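# Set the pump bottle upright on the table

## Task

Get the pump bottle standing upright on its base on the table top, with neither arm (nor any wrist camera cable) in contact with it at the end.

## Robot and tools

Robot: two arms, left_arm and right_arm, each with a parallel two-finger gripper, working over a table. Calibrated base positions in the scene frame: left_arm at (-0.025, +0.278, +0.016) m, right_arm at (+0.009, -0.361, +0.034) m. Both bases are essentially unrotated, with +z up.

Frames. Scene frame: origin at table-top height, midway between the nominal bases, +x out over the table, +y toward left_arm, +z up. Arm names do not match image left and right. Each arm reports its hand pose, velocities, targets and wrist-camera pose in its own base frame. Fixed cameras and the table use the scene frame. Gripper axes: fingers point along +z and open and close along y. end_effector_position is the spot between the finger pads, just under 1 cm behind the tips. Reported positions and orientations can be wrong by a few cm, more at long reach.

Rows. A row is always 14 numbers, each in [-1, 1]. The first 7 are for left_arm and the last 7 for right_arm, each ordered dx, dy, dz, rx, ry, rz, opening. You must send all 14 even if only one arm moves. dx, dy, dz, rx, ry, rz are an offset, not a pose. They are measured along that arm's base axes, starting from the arm's current Hand target. Scale: 1.0 equals 0.6 m, or 180 degrees for rotation. rx, ry, rz form a single rotation vector about the Hand target position. A translation longer than 1.0 may be shortened along its direction. Sending six zeros re-commands the present Hand target. Opening is absolute: +1 fully open (about 87 mm between pads), +0.5 about 69 mm, 0 about 43 mm, -0.5 about 18 mm, -1 closed. A 0 is a real opening command, so to leave a gripper alone, resend its current value.

execute_actions(actions, cameras). actions is a list of actions, and each action is a list of up to 15 rows. Each row lasts one 1/30 s step. If an action has fewer than 15 rows, its last row is held for the remaining steps. Every row in an action counts from the Hand target at the start of that action, not from the previous row. A repeated offset therefore keeps moving the arm further. An empty actions list just returns state and images. cameras picks which images come back: omitted, null or ["all"] gives all, [] gives none, and an unknown name invalidates the call. Camera names: cam_head_left, cam_head_right, cam_high, cam_low, cam_left_wrist, cam_right_wrist (all 896x504).

move(target, speed, blend, opening_speed, blocking, cameras). target is either one 14-number row or a list of up to 15 rows. Every row is an offset from the same starting Hand targets, not from the previous row. Each gripper follows a straight line and rotates the shorter way. speed is the top path speed in m/s (0.002 to 2.9, default 0.25), with rotation capped at twice that in rad/s. It can be a single number or one per target. blend is in metres and rounds the corners between listed targets; the default 0 stops at each. opening_speed is how fast the opening changes, in units per second on the -1..+1 scale, minimum 0.2. With blocking=false you get the result after about 0.5 s while the move continues. Timing: a path lasts at least 0.5 s and is cut off at 10 s, and all arms finish together. The path does not avoid obstacles or the other arm. Grippers lag their path and can overshoot the set speed, especially with the arm nearly straight. Do not route a path close past an arm's own base, because it can flip the shoulder posture. The result adds a move: line giving the ending (done, off_target, moving, held, fault) and any limits. done means at rest within 10 mm and 2 degrees. Neither done nor off_target tells you whether anything is in contact. limits=paced means the commanded pose was clipped, and limits=held means a check withheld steps.

wait(seconds): 0 to 10 s. The arms hold their commands, and a running move continues. stop(): brakes a running move, which needs some distance to do so. zoom_image(camera, region): region is [x0, y0, x1, y1] in pixels from the top-left corner, at most 504x504, taken from that camera's latest image. finished_scene(scene): give the current scene number once the bottle stands and nothing touches it. This cannot be undone.

Results. Hand target is your last commanded pose after clipping, and the next offsets count from it. The gripper often stops short of it. A new action, even all zeros, asks for that pose again, or you can send the remaining gap as an offset. grip_measured reads on the same scale as opening. To grip, command about 0.04 below the reading at first contact; values closer to the reading grip more softly. Finger force is about 20 N per pad. Tool commands lists the current commands. A Joint velocities entry of "within noise" means that arm is still. Joint torques include gravity. Joints 1 to 3 wrap at ±28 N m.

Cautions. The controller clips each step's orientation to within 40 degrees of the current orientation. Friction and weight can leave the gripper low, short or tilted, so check the pose after each move and correct any tilt. Small moves may not happen or may go the wrong way. An arm blocked by an object keeps pushing until you command it back past the gripper. Avoid fast contact, hard pushes, dropping the bottle, letting it go while it is moving, and anything leaving the table. The bottle may get an occasional small external nudge. Never let the arms strike, squeeze or grip each other. Heat builds up from holding loads, long stretched reach or pushing at unreachable poses. A MOTOR HOT line appears at 75 °C, and at 90 °C an over-temperature fault folds and disables that arm. Joint ranges (rad): waist -2.618 to 3.054, shoulder 0 to 3.142, elbow 0 to 3.142 (straight 2.901), wrist pitch and wrist yaw ±1.571, wrist roll ±2.094.

Each tool is called after ">>>" by a JSON object that holds its "api" and its "payload", one argument or row to a line.

## Session

>>> {"api": "execute_actions", "payload": {
  "actions": []
}}

Scene clock: 0.00 s.
left_arm: end_effector_position=(+0.3617, +0.0188, +0.0546) grip_measured=+0.973 end_effector_quat_wxyz=(+0.623, -0.045, +0.777, +0.072) | right_arm: end_effector_position=(+0.3672, -0.0059, +0.0754) grip_measured=+1.000 end_effector_quat_wxyz=(+0.631, +0.036, +0.775, +0.005)
Joint positions: left_arm=[-0.057 1.585 0.209 1.156 -0.225 0.007 0.987] | right_arm=[-0.01 1.458 0.241 1.012 0.027 0.06 1]
Joint velocities: within noise
Joint torques (N m): no reading
Motor temperatures (°C): left_arm=[33 47 42 43 32 31 31] | right_arm=[32 47 45 39 31 33 32]
Heat: left arm: 47 °C; right arm: 47 °C.
Hand target: left_arm +0.3666, +0.0185, +0.0651; +0.637, -0.047, +0.766, +0.070 | right_arm +0.3689, -0.0060, +0.0784; +0.634, +0.035, +0.772, +0.005
Tool commands: left_gripper/opening=+1.0 right_gripper/opening=+1.0

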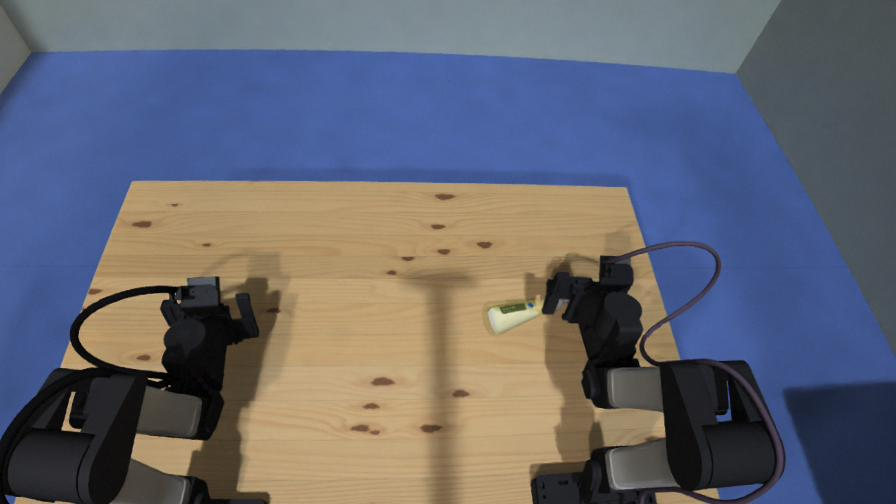

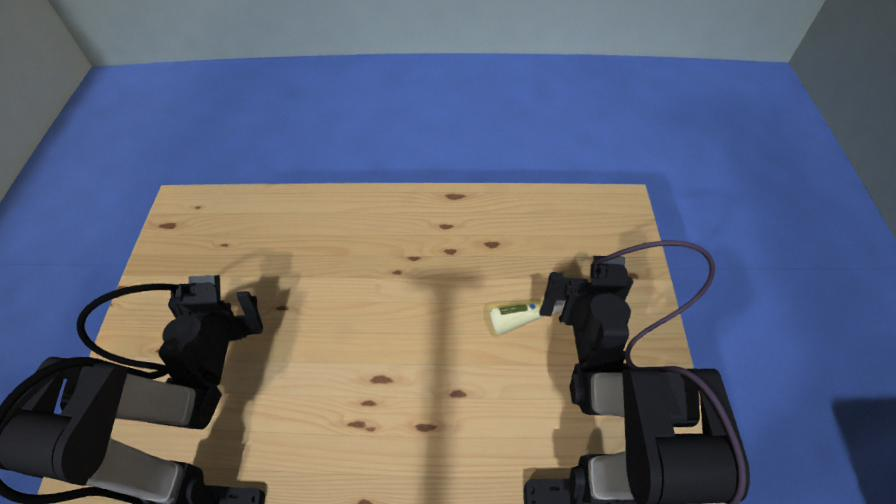

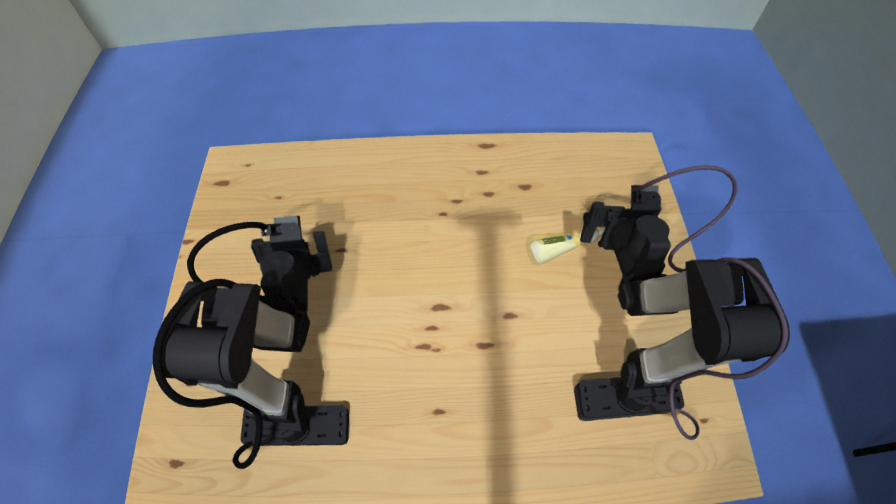

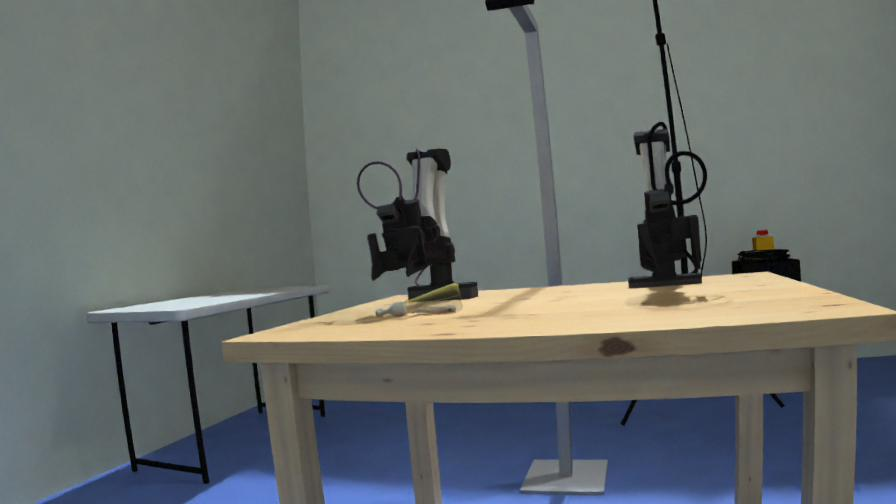

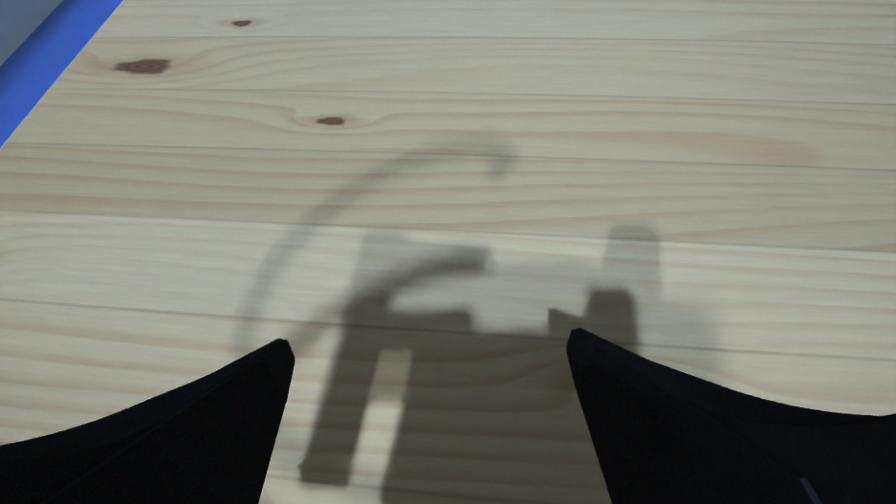

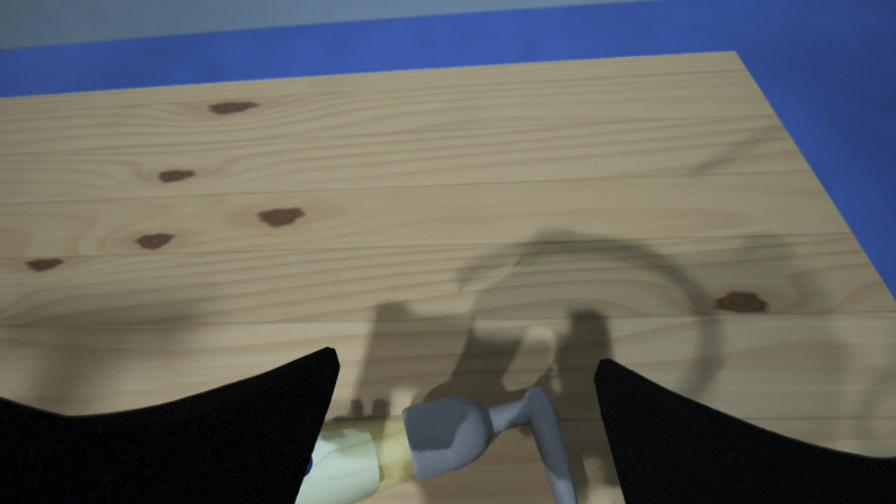

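>>> {"api": "zoom_image", "payload": {
  "camera": "cam_high",
  "region": [480, 150, 740, 300]
}}

>>> {"api": "zoom_image", "payload": {
  "camera": "cam_low",
  "region": [330, 180, 510, 340]
}}

>>> {"api": "zoom_image", "payload": {
  "camera": "cam_head_left",
  "region": [450, 220, 680, 370]
}}

Scaled by 1.938 from the camera's 896x504 image, which has a finer 1280x720 frame.

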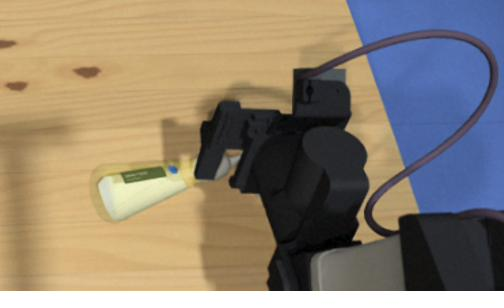

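Scaled by 2.800 from the camera's 896x504 image, which has a finer 1280x720 frame.

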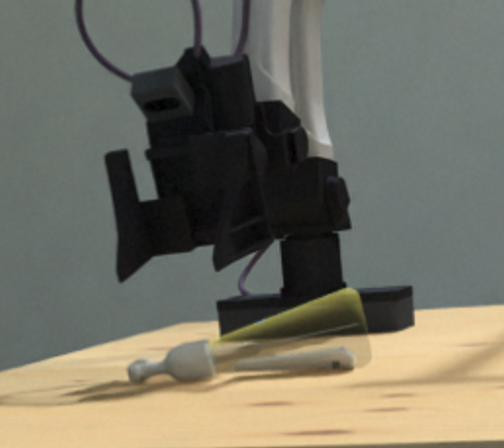

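Scaled by 2.191 from the camera's 896x504 image, which has a finer 1280x720 frame.

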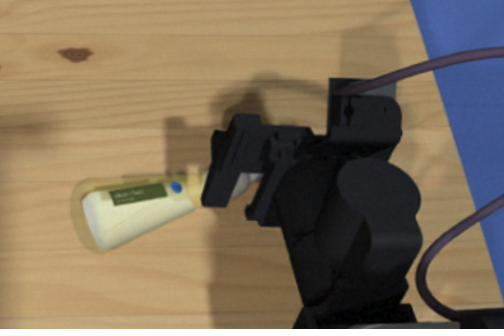

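>>> {"api": "move", "payload": {
  "target": [
    [0,0,0,0,0,0,1,0,0,0.2,0,0,0,1],
    [0,0,0,0,0,0,1,-0.08,0,0.3,0,0.43,0,1]
  ],
  "blend": 0.03
}}

Scene clock: 31.03 s.
left_arm: end_effector_position=(+0.3617, +0.0188, +0.0546) grip_measured=+0.973 end_effector_quat_wxyz=(+0.623, -0.045, +0.777, +0.072) | right_arm: end_effector_position=(+0.3255, -0.0057, +0.2474) grip_measured=+1.000 end_effector_quat_wxyz=(+0.148, +0.035, +0.988, -0.010)
Joint positions: left_arm=[-0.057 1.585 0.209 1.156 -0.225 0.007 0.987] | right_arm=[-0.01 1.777 2.061 -1.558 0.027 0.057 1]
Joint velocities: within noise
Joint torques (N m): left_arm=[0.18 -5 4.36 2.1 -0.02 -0.03] | right_arm=[0.05 -10.4 7.06 0.75 0.03 -0.06]
Motor temperatures (°C): left_arm=[33 49 43 48 32 31 31] | right_arm=[32 47 47 45 31 33 32]
Heat: left arm: 49 °C; right arm: 47 °C.
Hand target: left_arm +0.3666, +0.0185, +0.0651; +0.637, -0.047, +0.766, +0.070 | right_arm +0.3209, -0.0060, +0.2584; +0.012, +0.031, +0.999, -0.018
Off the commanded pose: left_arm 0.012 m, 2 deg | right_arm 0.012 m, 16 deg.
joint sent to its limit (right arm) — joint 4 (wrist pitch), lower limit. The joint targets are off in orientation, not in position.
move: off_target (left_arm, right_arm)

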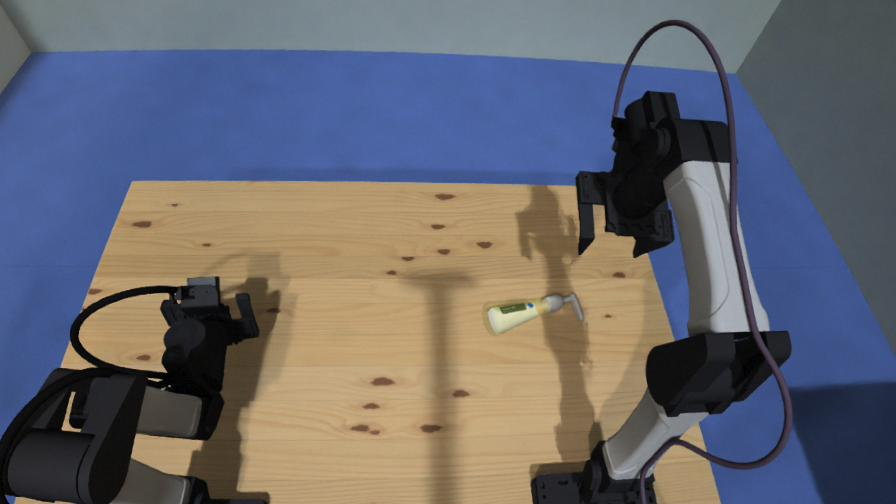

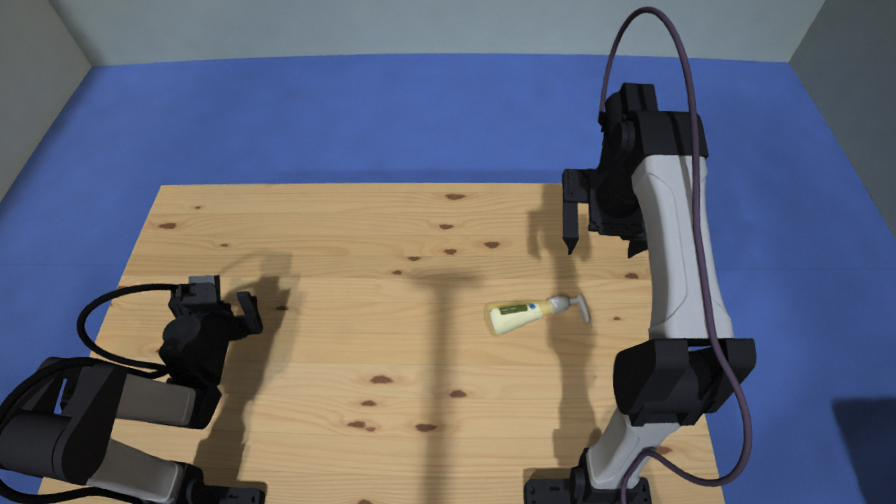

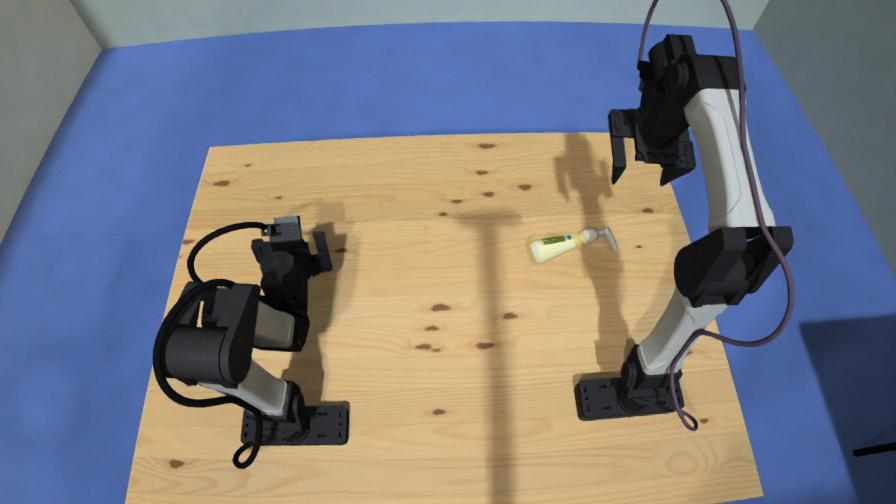

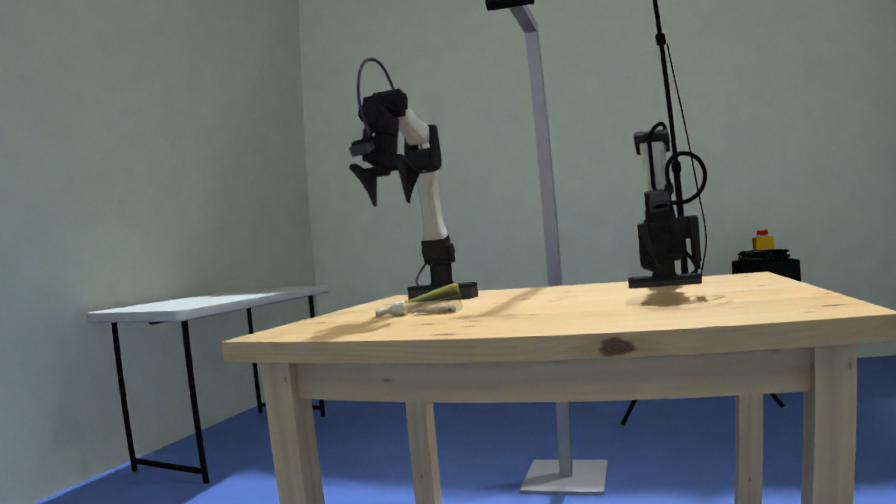

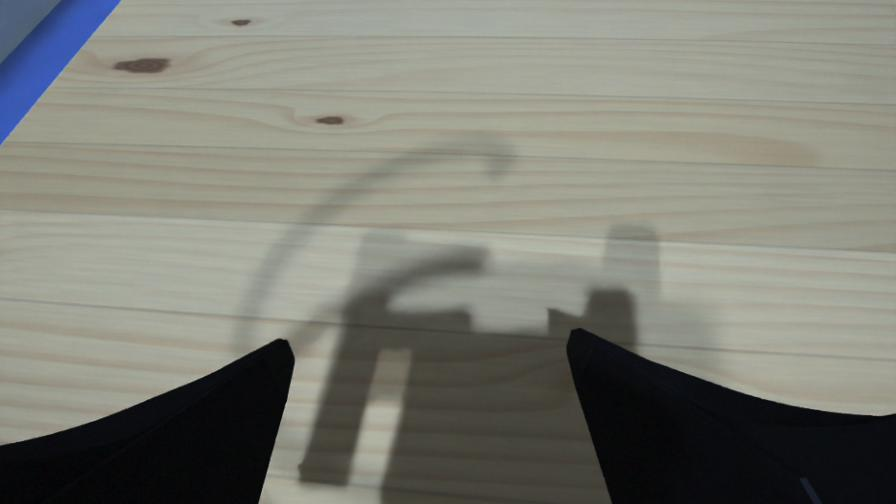

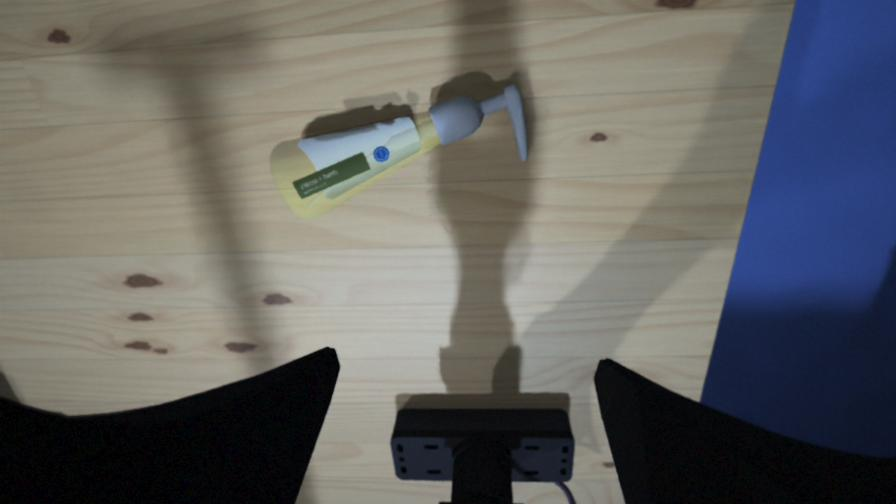

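>>> {"api": "move", "payload": {
  "target": [0,0,0,0,0,0,1,0.017,0.102,-0.183,0,0,-0.39,1]
}}

Scene clock: 46.07 s.
left_arm: end_effector_position=(+0.3617, +0.0188, +0.0546) grip_measured=+0.973 end_effector_quat_wxyz=(+0.623, -0.045, +0.777, +0.072) | right_arm: end_effector_position=(+0.3297, +0.0506, +0.1576) grip_measured=+1.000 end_effector_quat_wxyz=(+0.010, +0.599, +0.800, -0.019)
Joint positions: left_arm=[-0.057 1.585 0.209 1.156 -0.225 0.007 0.987] | right_arm=[0.053 1.859 1.786 -1.507 0.042 1.339 1]
Joint velocities: within noise
Joint torques (N m): left_arm=[0.18 -5 4.37 2.1 -0.02 -0.03] | right_arm=[0.39 -7.25 5 0.36 -0.09 0.03]
Motor temperatures (°C): left_arm=[33 49 43 49 32 31 31] | right_arm=[32 50 48 42 31 33 32]
Heat: left arm: 49 °C; right arm: 50 °C.
Hand target: left_arm +0.3666, +0.0185, +0.0651; +0.637, -0.047, +0.766, +0.070 | right_arm +0.3311, +0.0553, +0.1486; -0.001, +0.600, +0.800, -0.022
Off the commanded pose: left_arm 0.012 m, 2 deg | right_arm 0.010 m, 1 deg.
move: off_target (left_arm)

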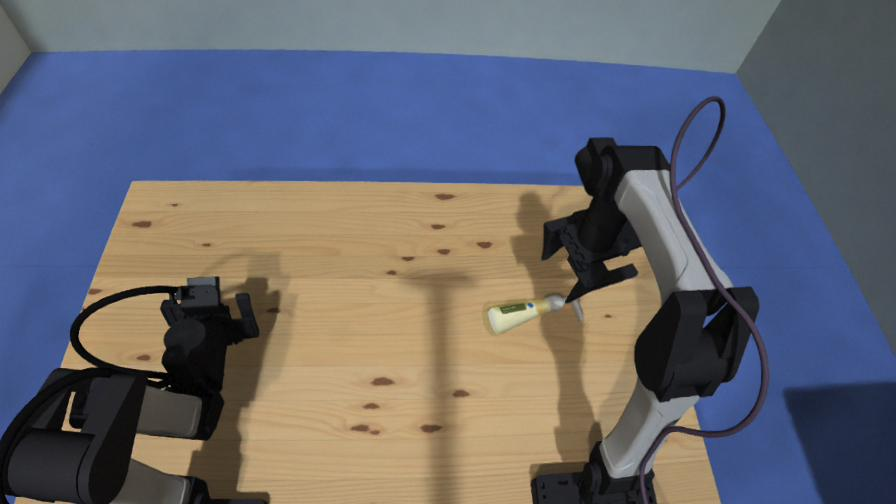

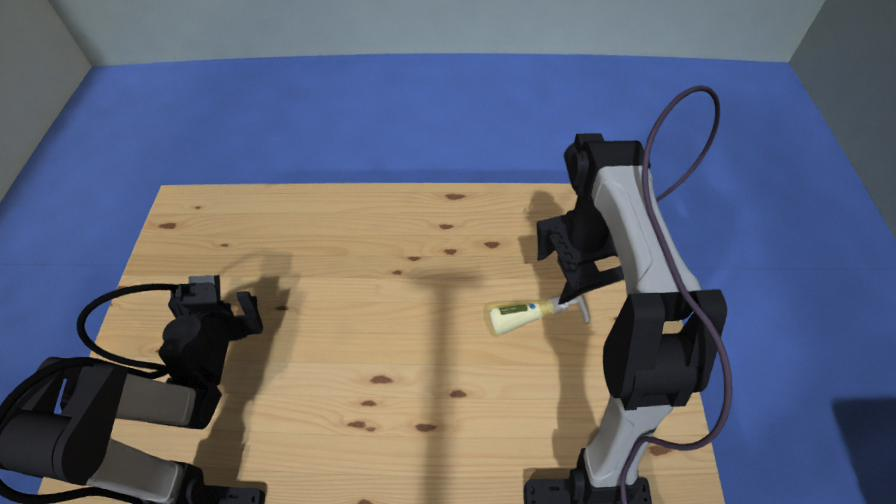

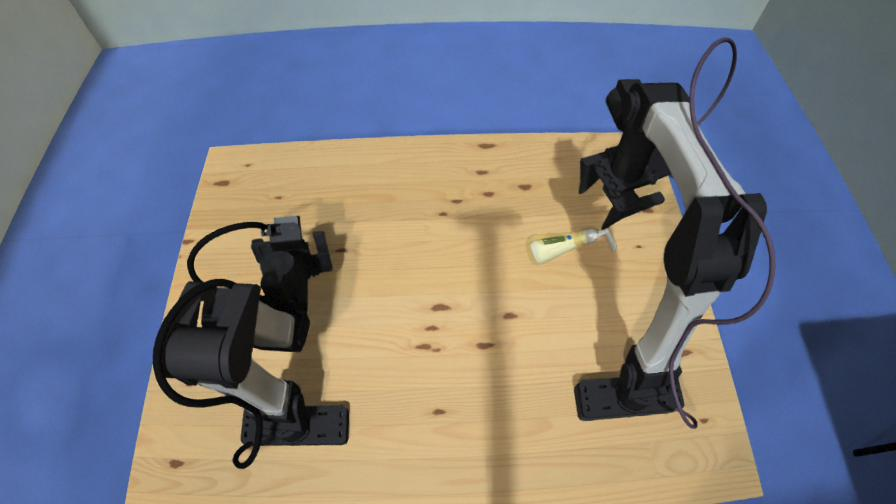

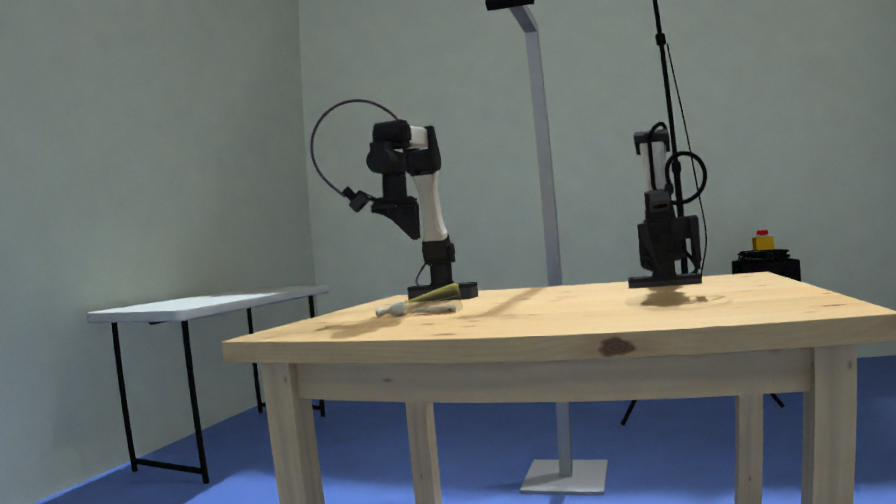

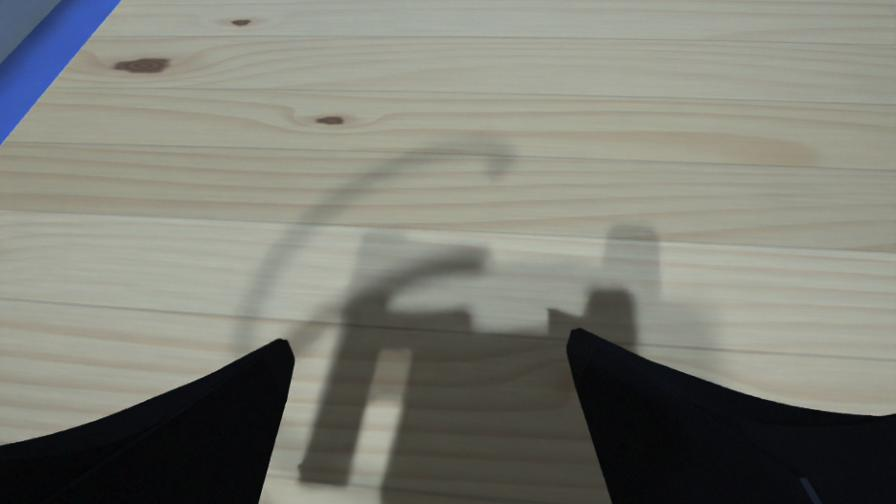

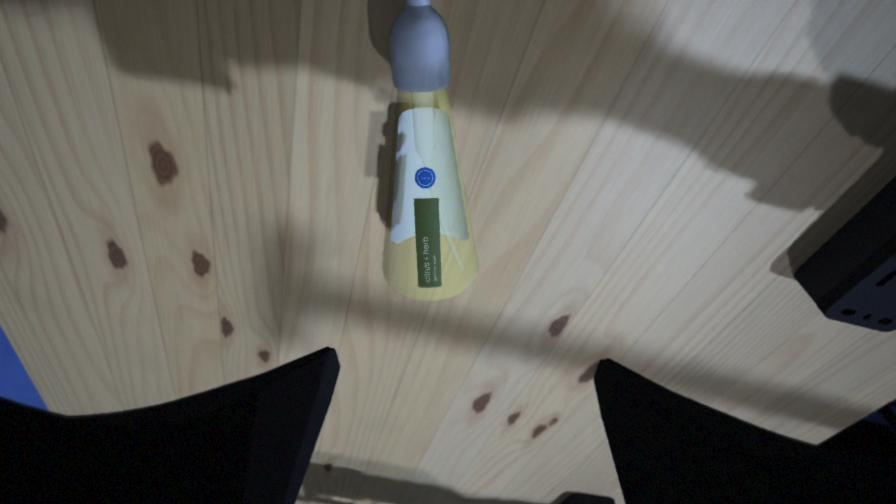

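>>> {"api": "move", "payload": {
  "target": [0,0,0,0,0,0,1,0.03,0.008,-0.12,0,0,0,1],
  "cameras": ["cam_right_wrist","cam_high"]
}}

Scene clock: 53.53 s.
left_arm: end_effector_position=(+0.3617, +0.0188, +0.0546) grip_measured=+0.973 end_effector_quat_wxyz=(+0.623, -0.045, +0.777, +0.072) | right_arm: end_effector_position=(+0.3483, +0.0556, +0.0837) grip_measured=+1.000 end_effector_quat_wxyz=(+0.006, +0.599, +0.800, -0.021)
Joint positions: left_arm=[-0.057 1.585 0.209 1.156 -0.225 0.007 0.987] | right_arm=[0.063 1.935 1.593 -1.248 0.04 1.349 1]
Joint velocities: within noise
Joint torques (N m): left_arm=[0.18 -5 4.38 2.11 -0.02 -0.03] | right_arm=[0.43 -8.32 5.53 0.38 -0.04 0.07]
Motor temperatures (°C): left_arm=[33 49 43 49 32 31 31] | right_arm=[32 51 48 40 31 33 32]
Heat: left arm: 49 °C; right arm: 51 °C.
Hand target: left_arm +0.3666, +0.0185, +0.0651; +0.637, -0.047, +0.766, +0.070 | right_arm +0.3491, +0.0600, +0.0766; -0.001, +0.600, +0.800, -0.022
Off the commanded pose: left_arm 0.012 m, 2 deg | right_arm 0.008 m, 1 deg.
move: off_target (left_arm)
Images, in order (width x height): cam_high 896x504, cam_right_wrist 896x504.

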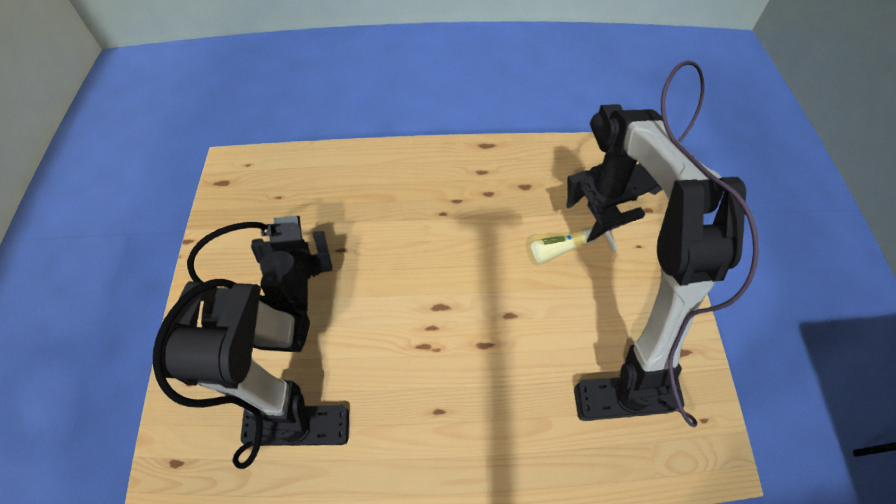

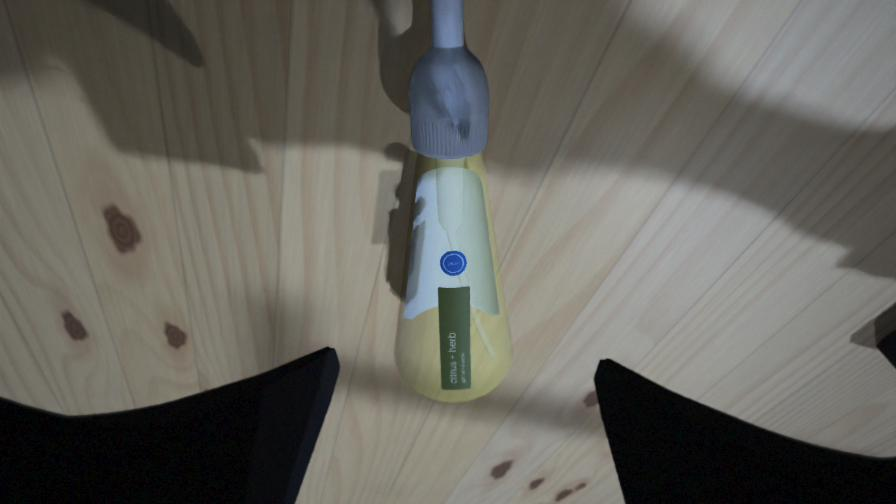

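>>> {"api": "move", "payload": {
  "target": [0,0,0,0,0,0,1,0.003,0.003,-0.125,0,0,0,1],
  "cameras": ["cam_right_wrist","cam_low"],
  "speed": 0.15
}}

>>> {"api": "zoom_image", "payload": {
  "camera": "cam_low",
  "region": [330, 180, 510, 340]
}}

Scene clock: 58.80 s.
left_arm: end_effector_position=(+0.3617, +0.0188, +0.0546) grip_measured=+0.973 end_effector_quat_wxyz=(+0.623, -0.045, +0.777, +0.072) | right_arm: end_effector_position=(+0.3521, +0.0576, +0.0097) grip_measured=+1.000 end_effector_quat_wxyz=(+0.007, +0.599, +0.800, -0.020)
Joint positions: left_arm=[-0.057 1.585 0.209 1.156 -0.225 0.007 0.987] | right_arm=[0.068 2.014 1.403 -0.976 0.04 1.353 1]
Joint velocities: within noise
Joint torques (N m): left_arm=[0.2 -5 4.37 2.1 -0.01 -0.03] | right_arm=[0.34 -8.44 5.09 0.35 -0.07 0.08]
Motor temperatures (°C): left_arm=[33 49 43 50 32 31 31] | right_arm=[32 51 48 40 31 33 32]
Heat: left arm: 50 °C; right arm: 51 °C.
Hand target: left_arm +0.3666, +0.0185, +0.0651; +0.637, -0.047, +0.766, +0.070 | right_arm +0.3509, +0.0618, +0.0015; -0.001, +0.600, +0.800, -0.022
Off the commanded pose: left_arm 0.012 m, 2 deg | right_arm 0.009 m, 1 deg.
move: off_target (left_arm)
Images, in order (width x height): cam_low 896x504, cam_right_wrist 896x504.

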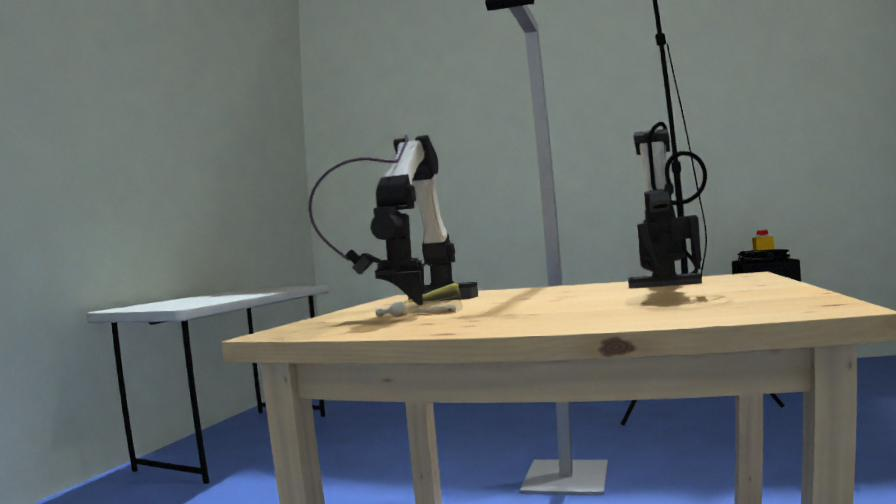

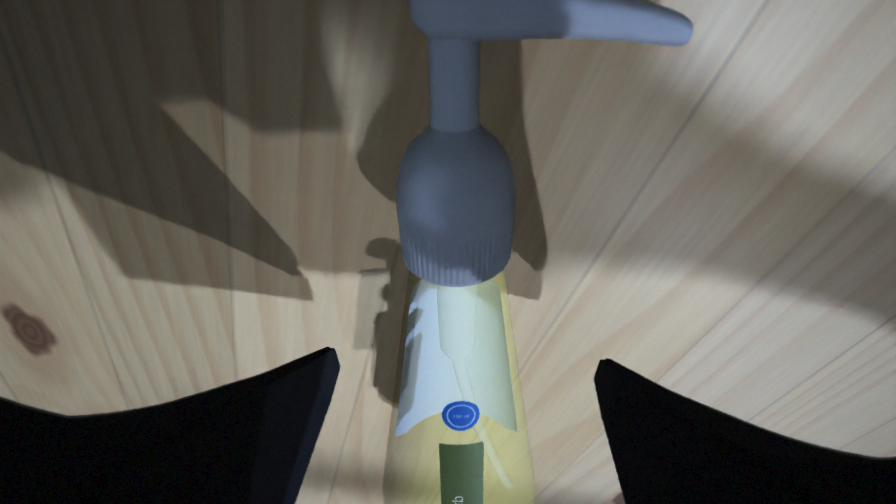

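Scaled by 2.800 from the camera's 896x504 image, which has a finer 1280x720 frame.

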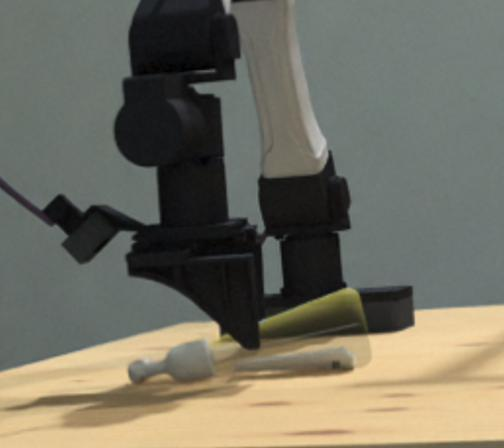

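>>> {"api": "move", "payload": {
  "target": [0,0,0,0,0,0,1,-0.003,0.012,-0.035,0,0,0,1],
  "cameras": ["cam_right_wrist","cam_low"],
  "speed": 0.1
}}

>>> {"api": "move", "payload": {
  "target": [0,0,0,0,0,0,1,0,0,0,0,0,0,-0.4],
  "cameras": ["cam_right_wrist","cam_low"],
  "opening_speed": 0.8
}}

>>> {"api": "zoom_image", "payload": {
  "camera": "cam_low",
  "region": [330, 180, 510, 340]
}}

Scene clock: 63.33 s.
left_arm: end_effector_position=(+0.3617, +0.0188, +0.0546) grip_measured=+0.973 end_effector_quat_wxyz=(+0.623, -0.045, +0.777, +0.072) | right_arm: end_effector_position=(+0.3522, +0.0651, -0.0097) grip_measured=+1.000 end_effector_quat_wxyz=(+0.009, +0.599, +0.801, -0.018)
Joint positions: left_arm=[-0.057 1.585 0.209 1.156 -0.225 0.007 0.987] | right_arm=[0.088 2.04 1.359 -0.9 0.04 1.373 1]
Joint velocities: within noise
Joint torques (N m): left_arm=[0.18 -5 4.37 2.11 -0.02 -0.03] | right_arm=[0.35 -8.25 4.71 0.38 -0.06 0.06]
Motor temperatures (°C): left_arm=[33 49 43 50 32 31 31] | right_arm=[32 51 48 40 31 33 32]
Heat: left arm: 50 °C; right arm: 51 °C.
Hand target: left_arm +0.3666, +0.0185, +0.0651; +0.637, -0.047, +0.766, +0.070 | right_arm +0.3491, +0.0690, -0.0194; -0.001, +0.600, +0.800, -0.022
Off the commanded pose: left_arm 0.012 m, 2 deg | right_arm 0.011 m, 1 deg.
move: off_target (left_arm, right_arm)
Images, in order (width x height): cam_low 896x504, cam_right_wrist 896x504.

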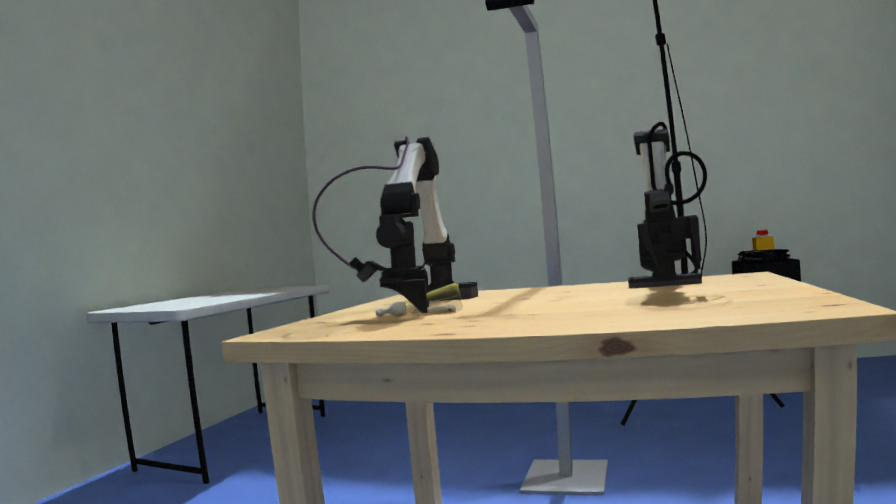

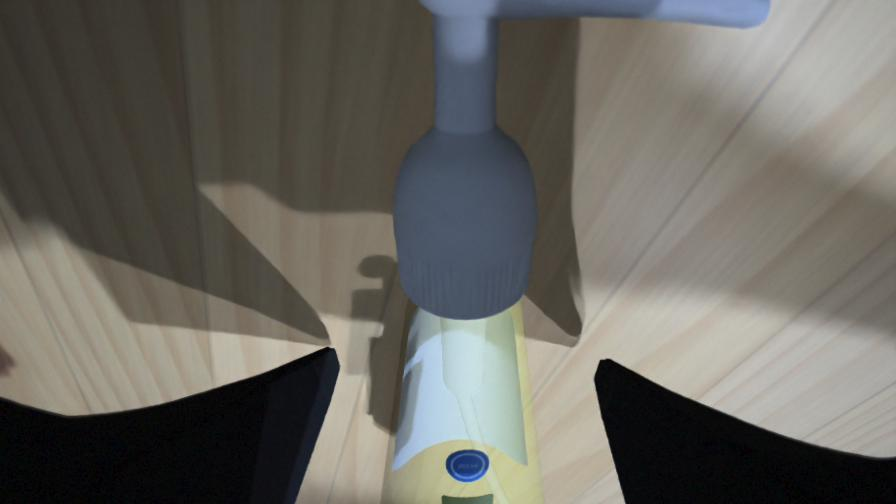

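Scene clock: 65.30 s.
left_arm: end_effector_position=(+0.3617, +0.0188, +0.0546) grip_measured=+0.973 end_effector_quat_wxyz=(+0.623, -0.045, +0.777, +0.072) | right_arm: end_effector_position=(+0.3523, +0.0651, -0.0097) grip_measured=-0.007 end_effector_quat_wxyz=(+0.009, +0.599, +0.800, -0.018)
Joint positions: left_arm=[-0.057 1.585 0.209 1.156 -0.225 0.007 0.987] | right_arm=[0.088 2.04 1.359 -0.9 0.04 1.374 0.496]
Joint velocities: within noise
Joint torques (N m): left_arm=[0.18 -5 4.36 2.11 -0.01 -0.03] | right_arm=[0.29 -8.21 4.71 0.38 -0.07 0.08]
Motor temperatures (°C): left_arm=[33 49 43 50 32 31 31] | right_arm=[32 51 47 39 31 33 32]
Heat: left arm: 50 °C; right arm: 51 °C.
Hand target: left_arm +0.3666, +0.0185, +0.0651; +0.637, -0.047, +0.766, +0.070 | right_arm +0.3491, +0.0690, -0.0194; -0.001, +0.600, +0.800, -0.022
Off the commanded pose: left_arm 0.012 m, 2 deg | right_arm 0.011 m, 1 deg.
move: off_target (left_arm, right_arm)
Images, in order (width x height): cam_low 896x504, cam_right_wrist 896x504.

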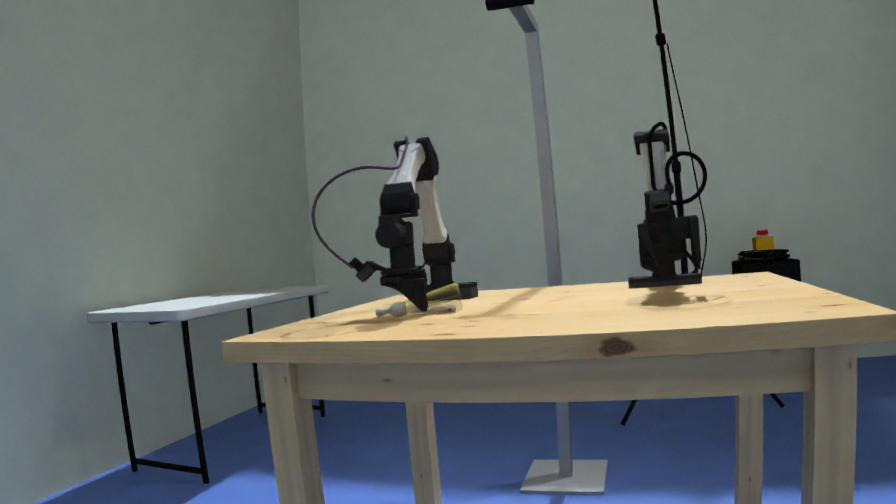

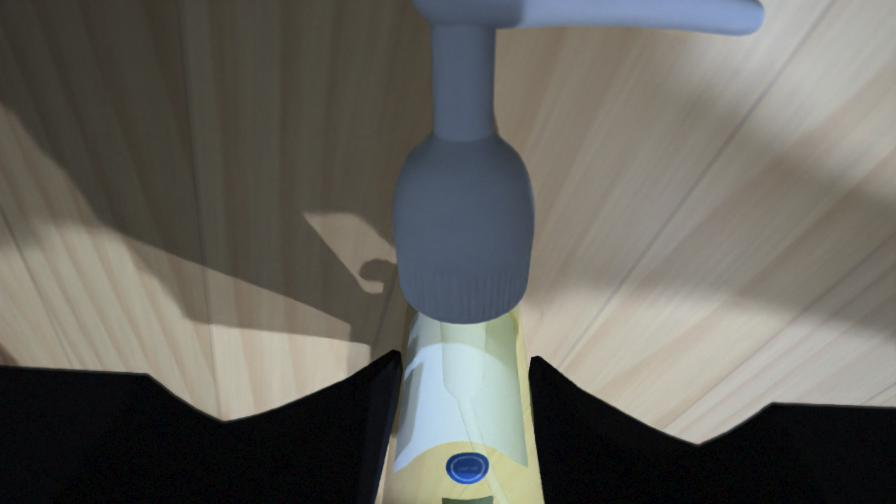

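Scaled by 2.800 from the camera's 896x504 image, which has a finer 1280x720 frame.

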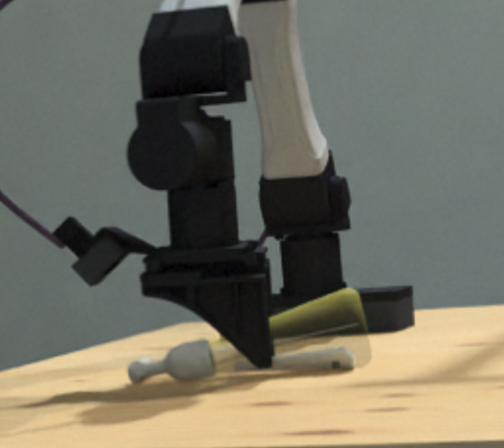

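>>> {"api": "move", "payload": {
  "target": [
    [0,0,0,0,0,0,1,0,0,0.13,0,0,0,-0.4],
    [0,0,0,0,0,0,1,0.02,-0.1,0.2,0,0,0.409,-0.4]
  ],
  "cameras": ["cam_right_wrist","cam_low"],
  "speed": [0.15,0.3]
}}

Scene clock: 72.87 s.
left_arm: end_effector_position=(+0.3617, +0.0188, +0.0546) grip_measured=+0.973 end_effector_quat_wxyz=(+0.623, -0.045, +0.777, +0.072) | right_arm: end_effector_position=(+0.3602, +0.0106, +0.0976) grip_measured=-0.008 end_effector_quat_wxyz=(+0.020, +0.002, +1.000, -0.022)
Joint positions: left_arm=[-0.057 1.585 0.209 1.156 -0.225 0.007 0.987] | right_arm=[0.046 2.044 1.804 -1.293 0.045 0.049 0.496]
Joint velocities: within noise
Joint torques (N m): left_arm=[0.18 -5 4.37 2.1 -0.02 -0.03] | right_arm=[-0.96 -9.52 9.57 0.15 -0.12 -0.14]
Motor temperatures (°C): left_arm=[33 49 43 50 32 30 31] | right_arm=[32 52 48 39 31 33 32]
Heat: left arm: 50 °C; right arm: 52 °C.
Hand target: left_arm +0.3666, +0.0185, +0.0651; +0.637, -0.047, +0.766, +0.070 | right_arm +0.3610, +0.0090, +0.1005; +0.012, +0.001, +1.000, -0.018
Off the commanded pose: left_arm 0.012 m, 2 deg | right_arm 0.004 m, 1 deg.
move: off_target (left_arm)
Images, in order (width x height): cam_low 896x504, cam_right_wrist 896x504.

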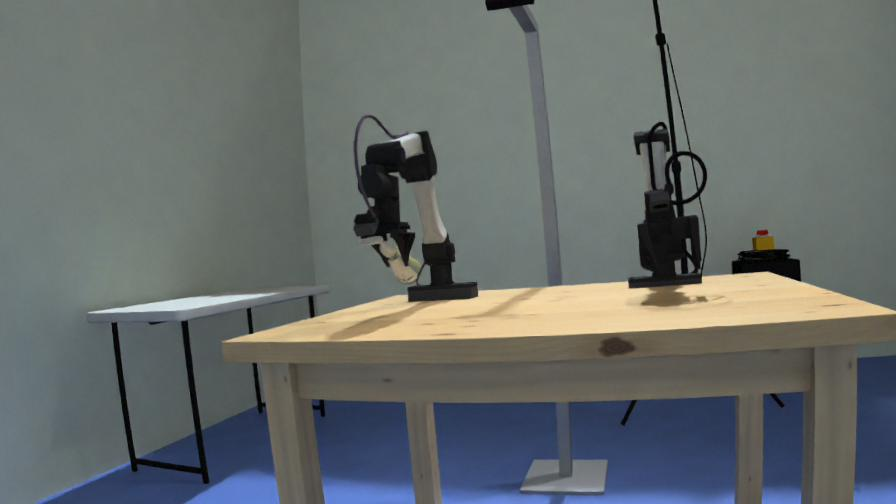

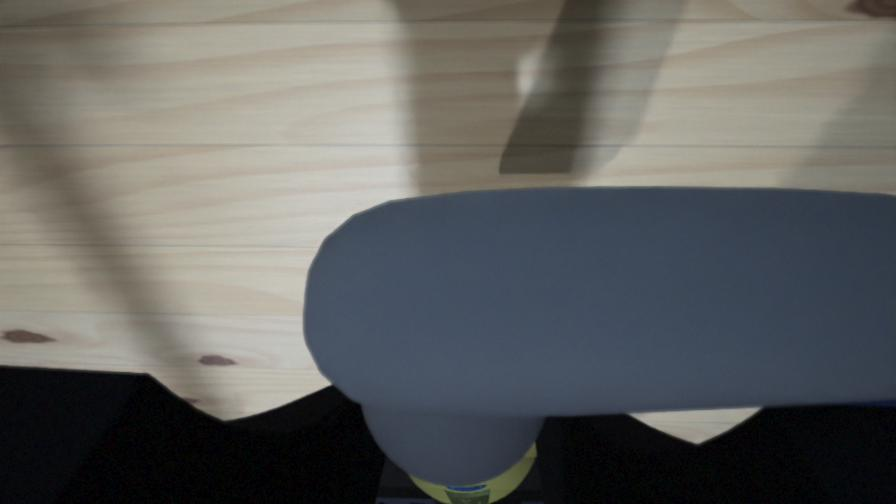

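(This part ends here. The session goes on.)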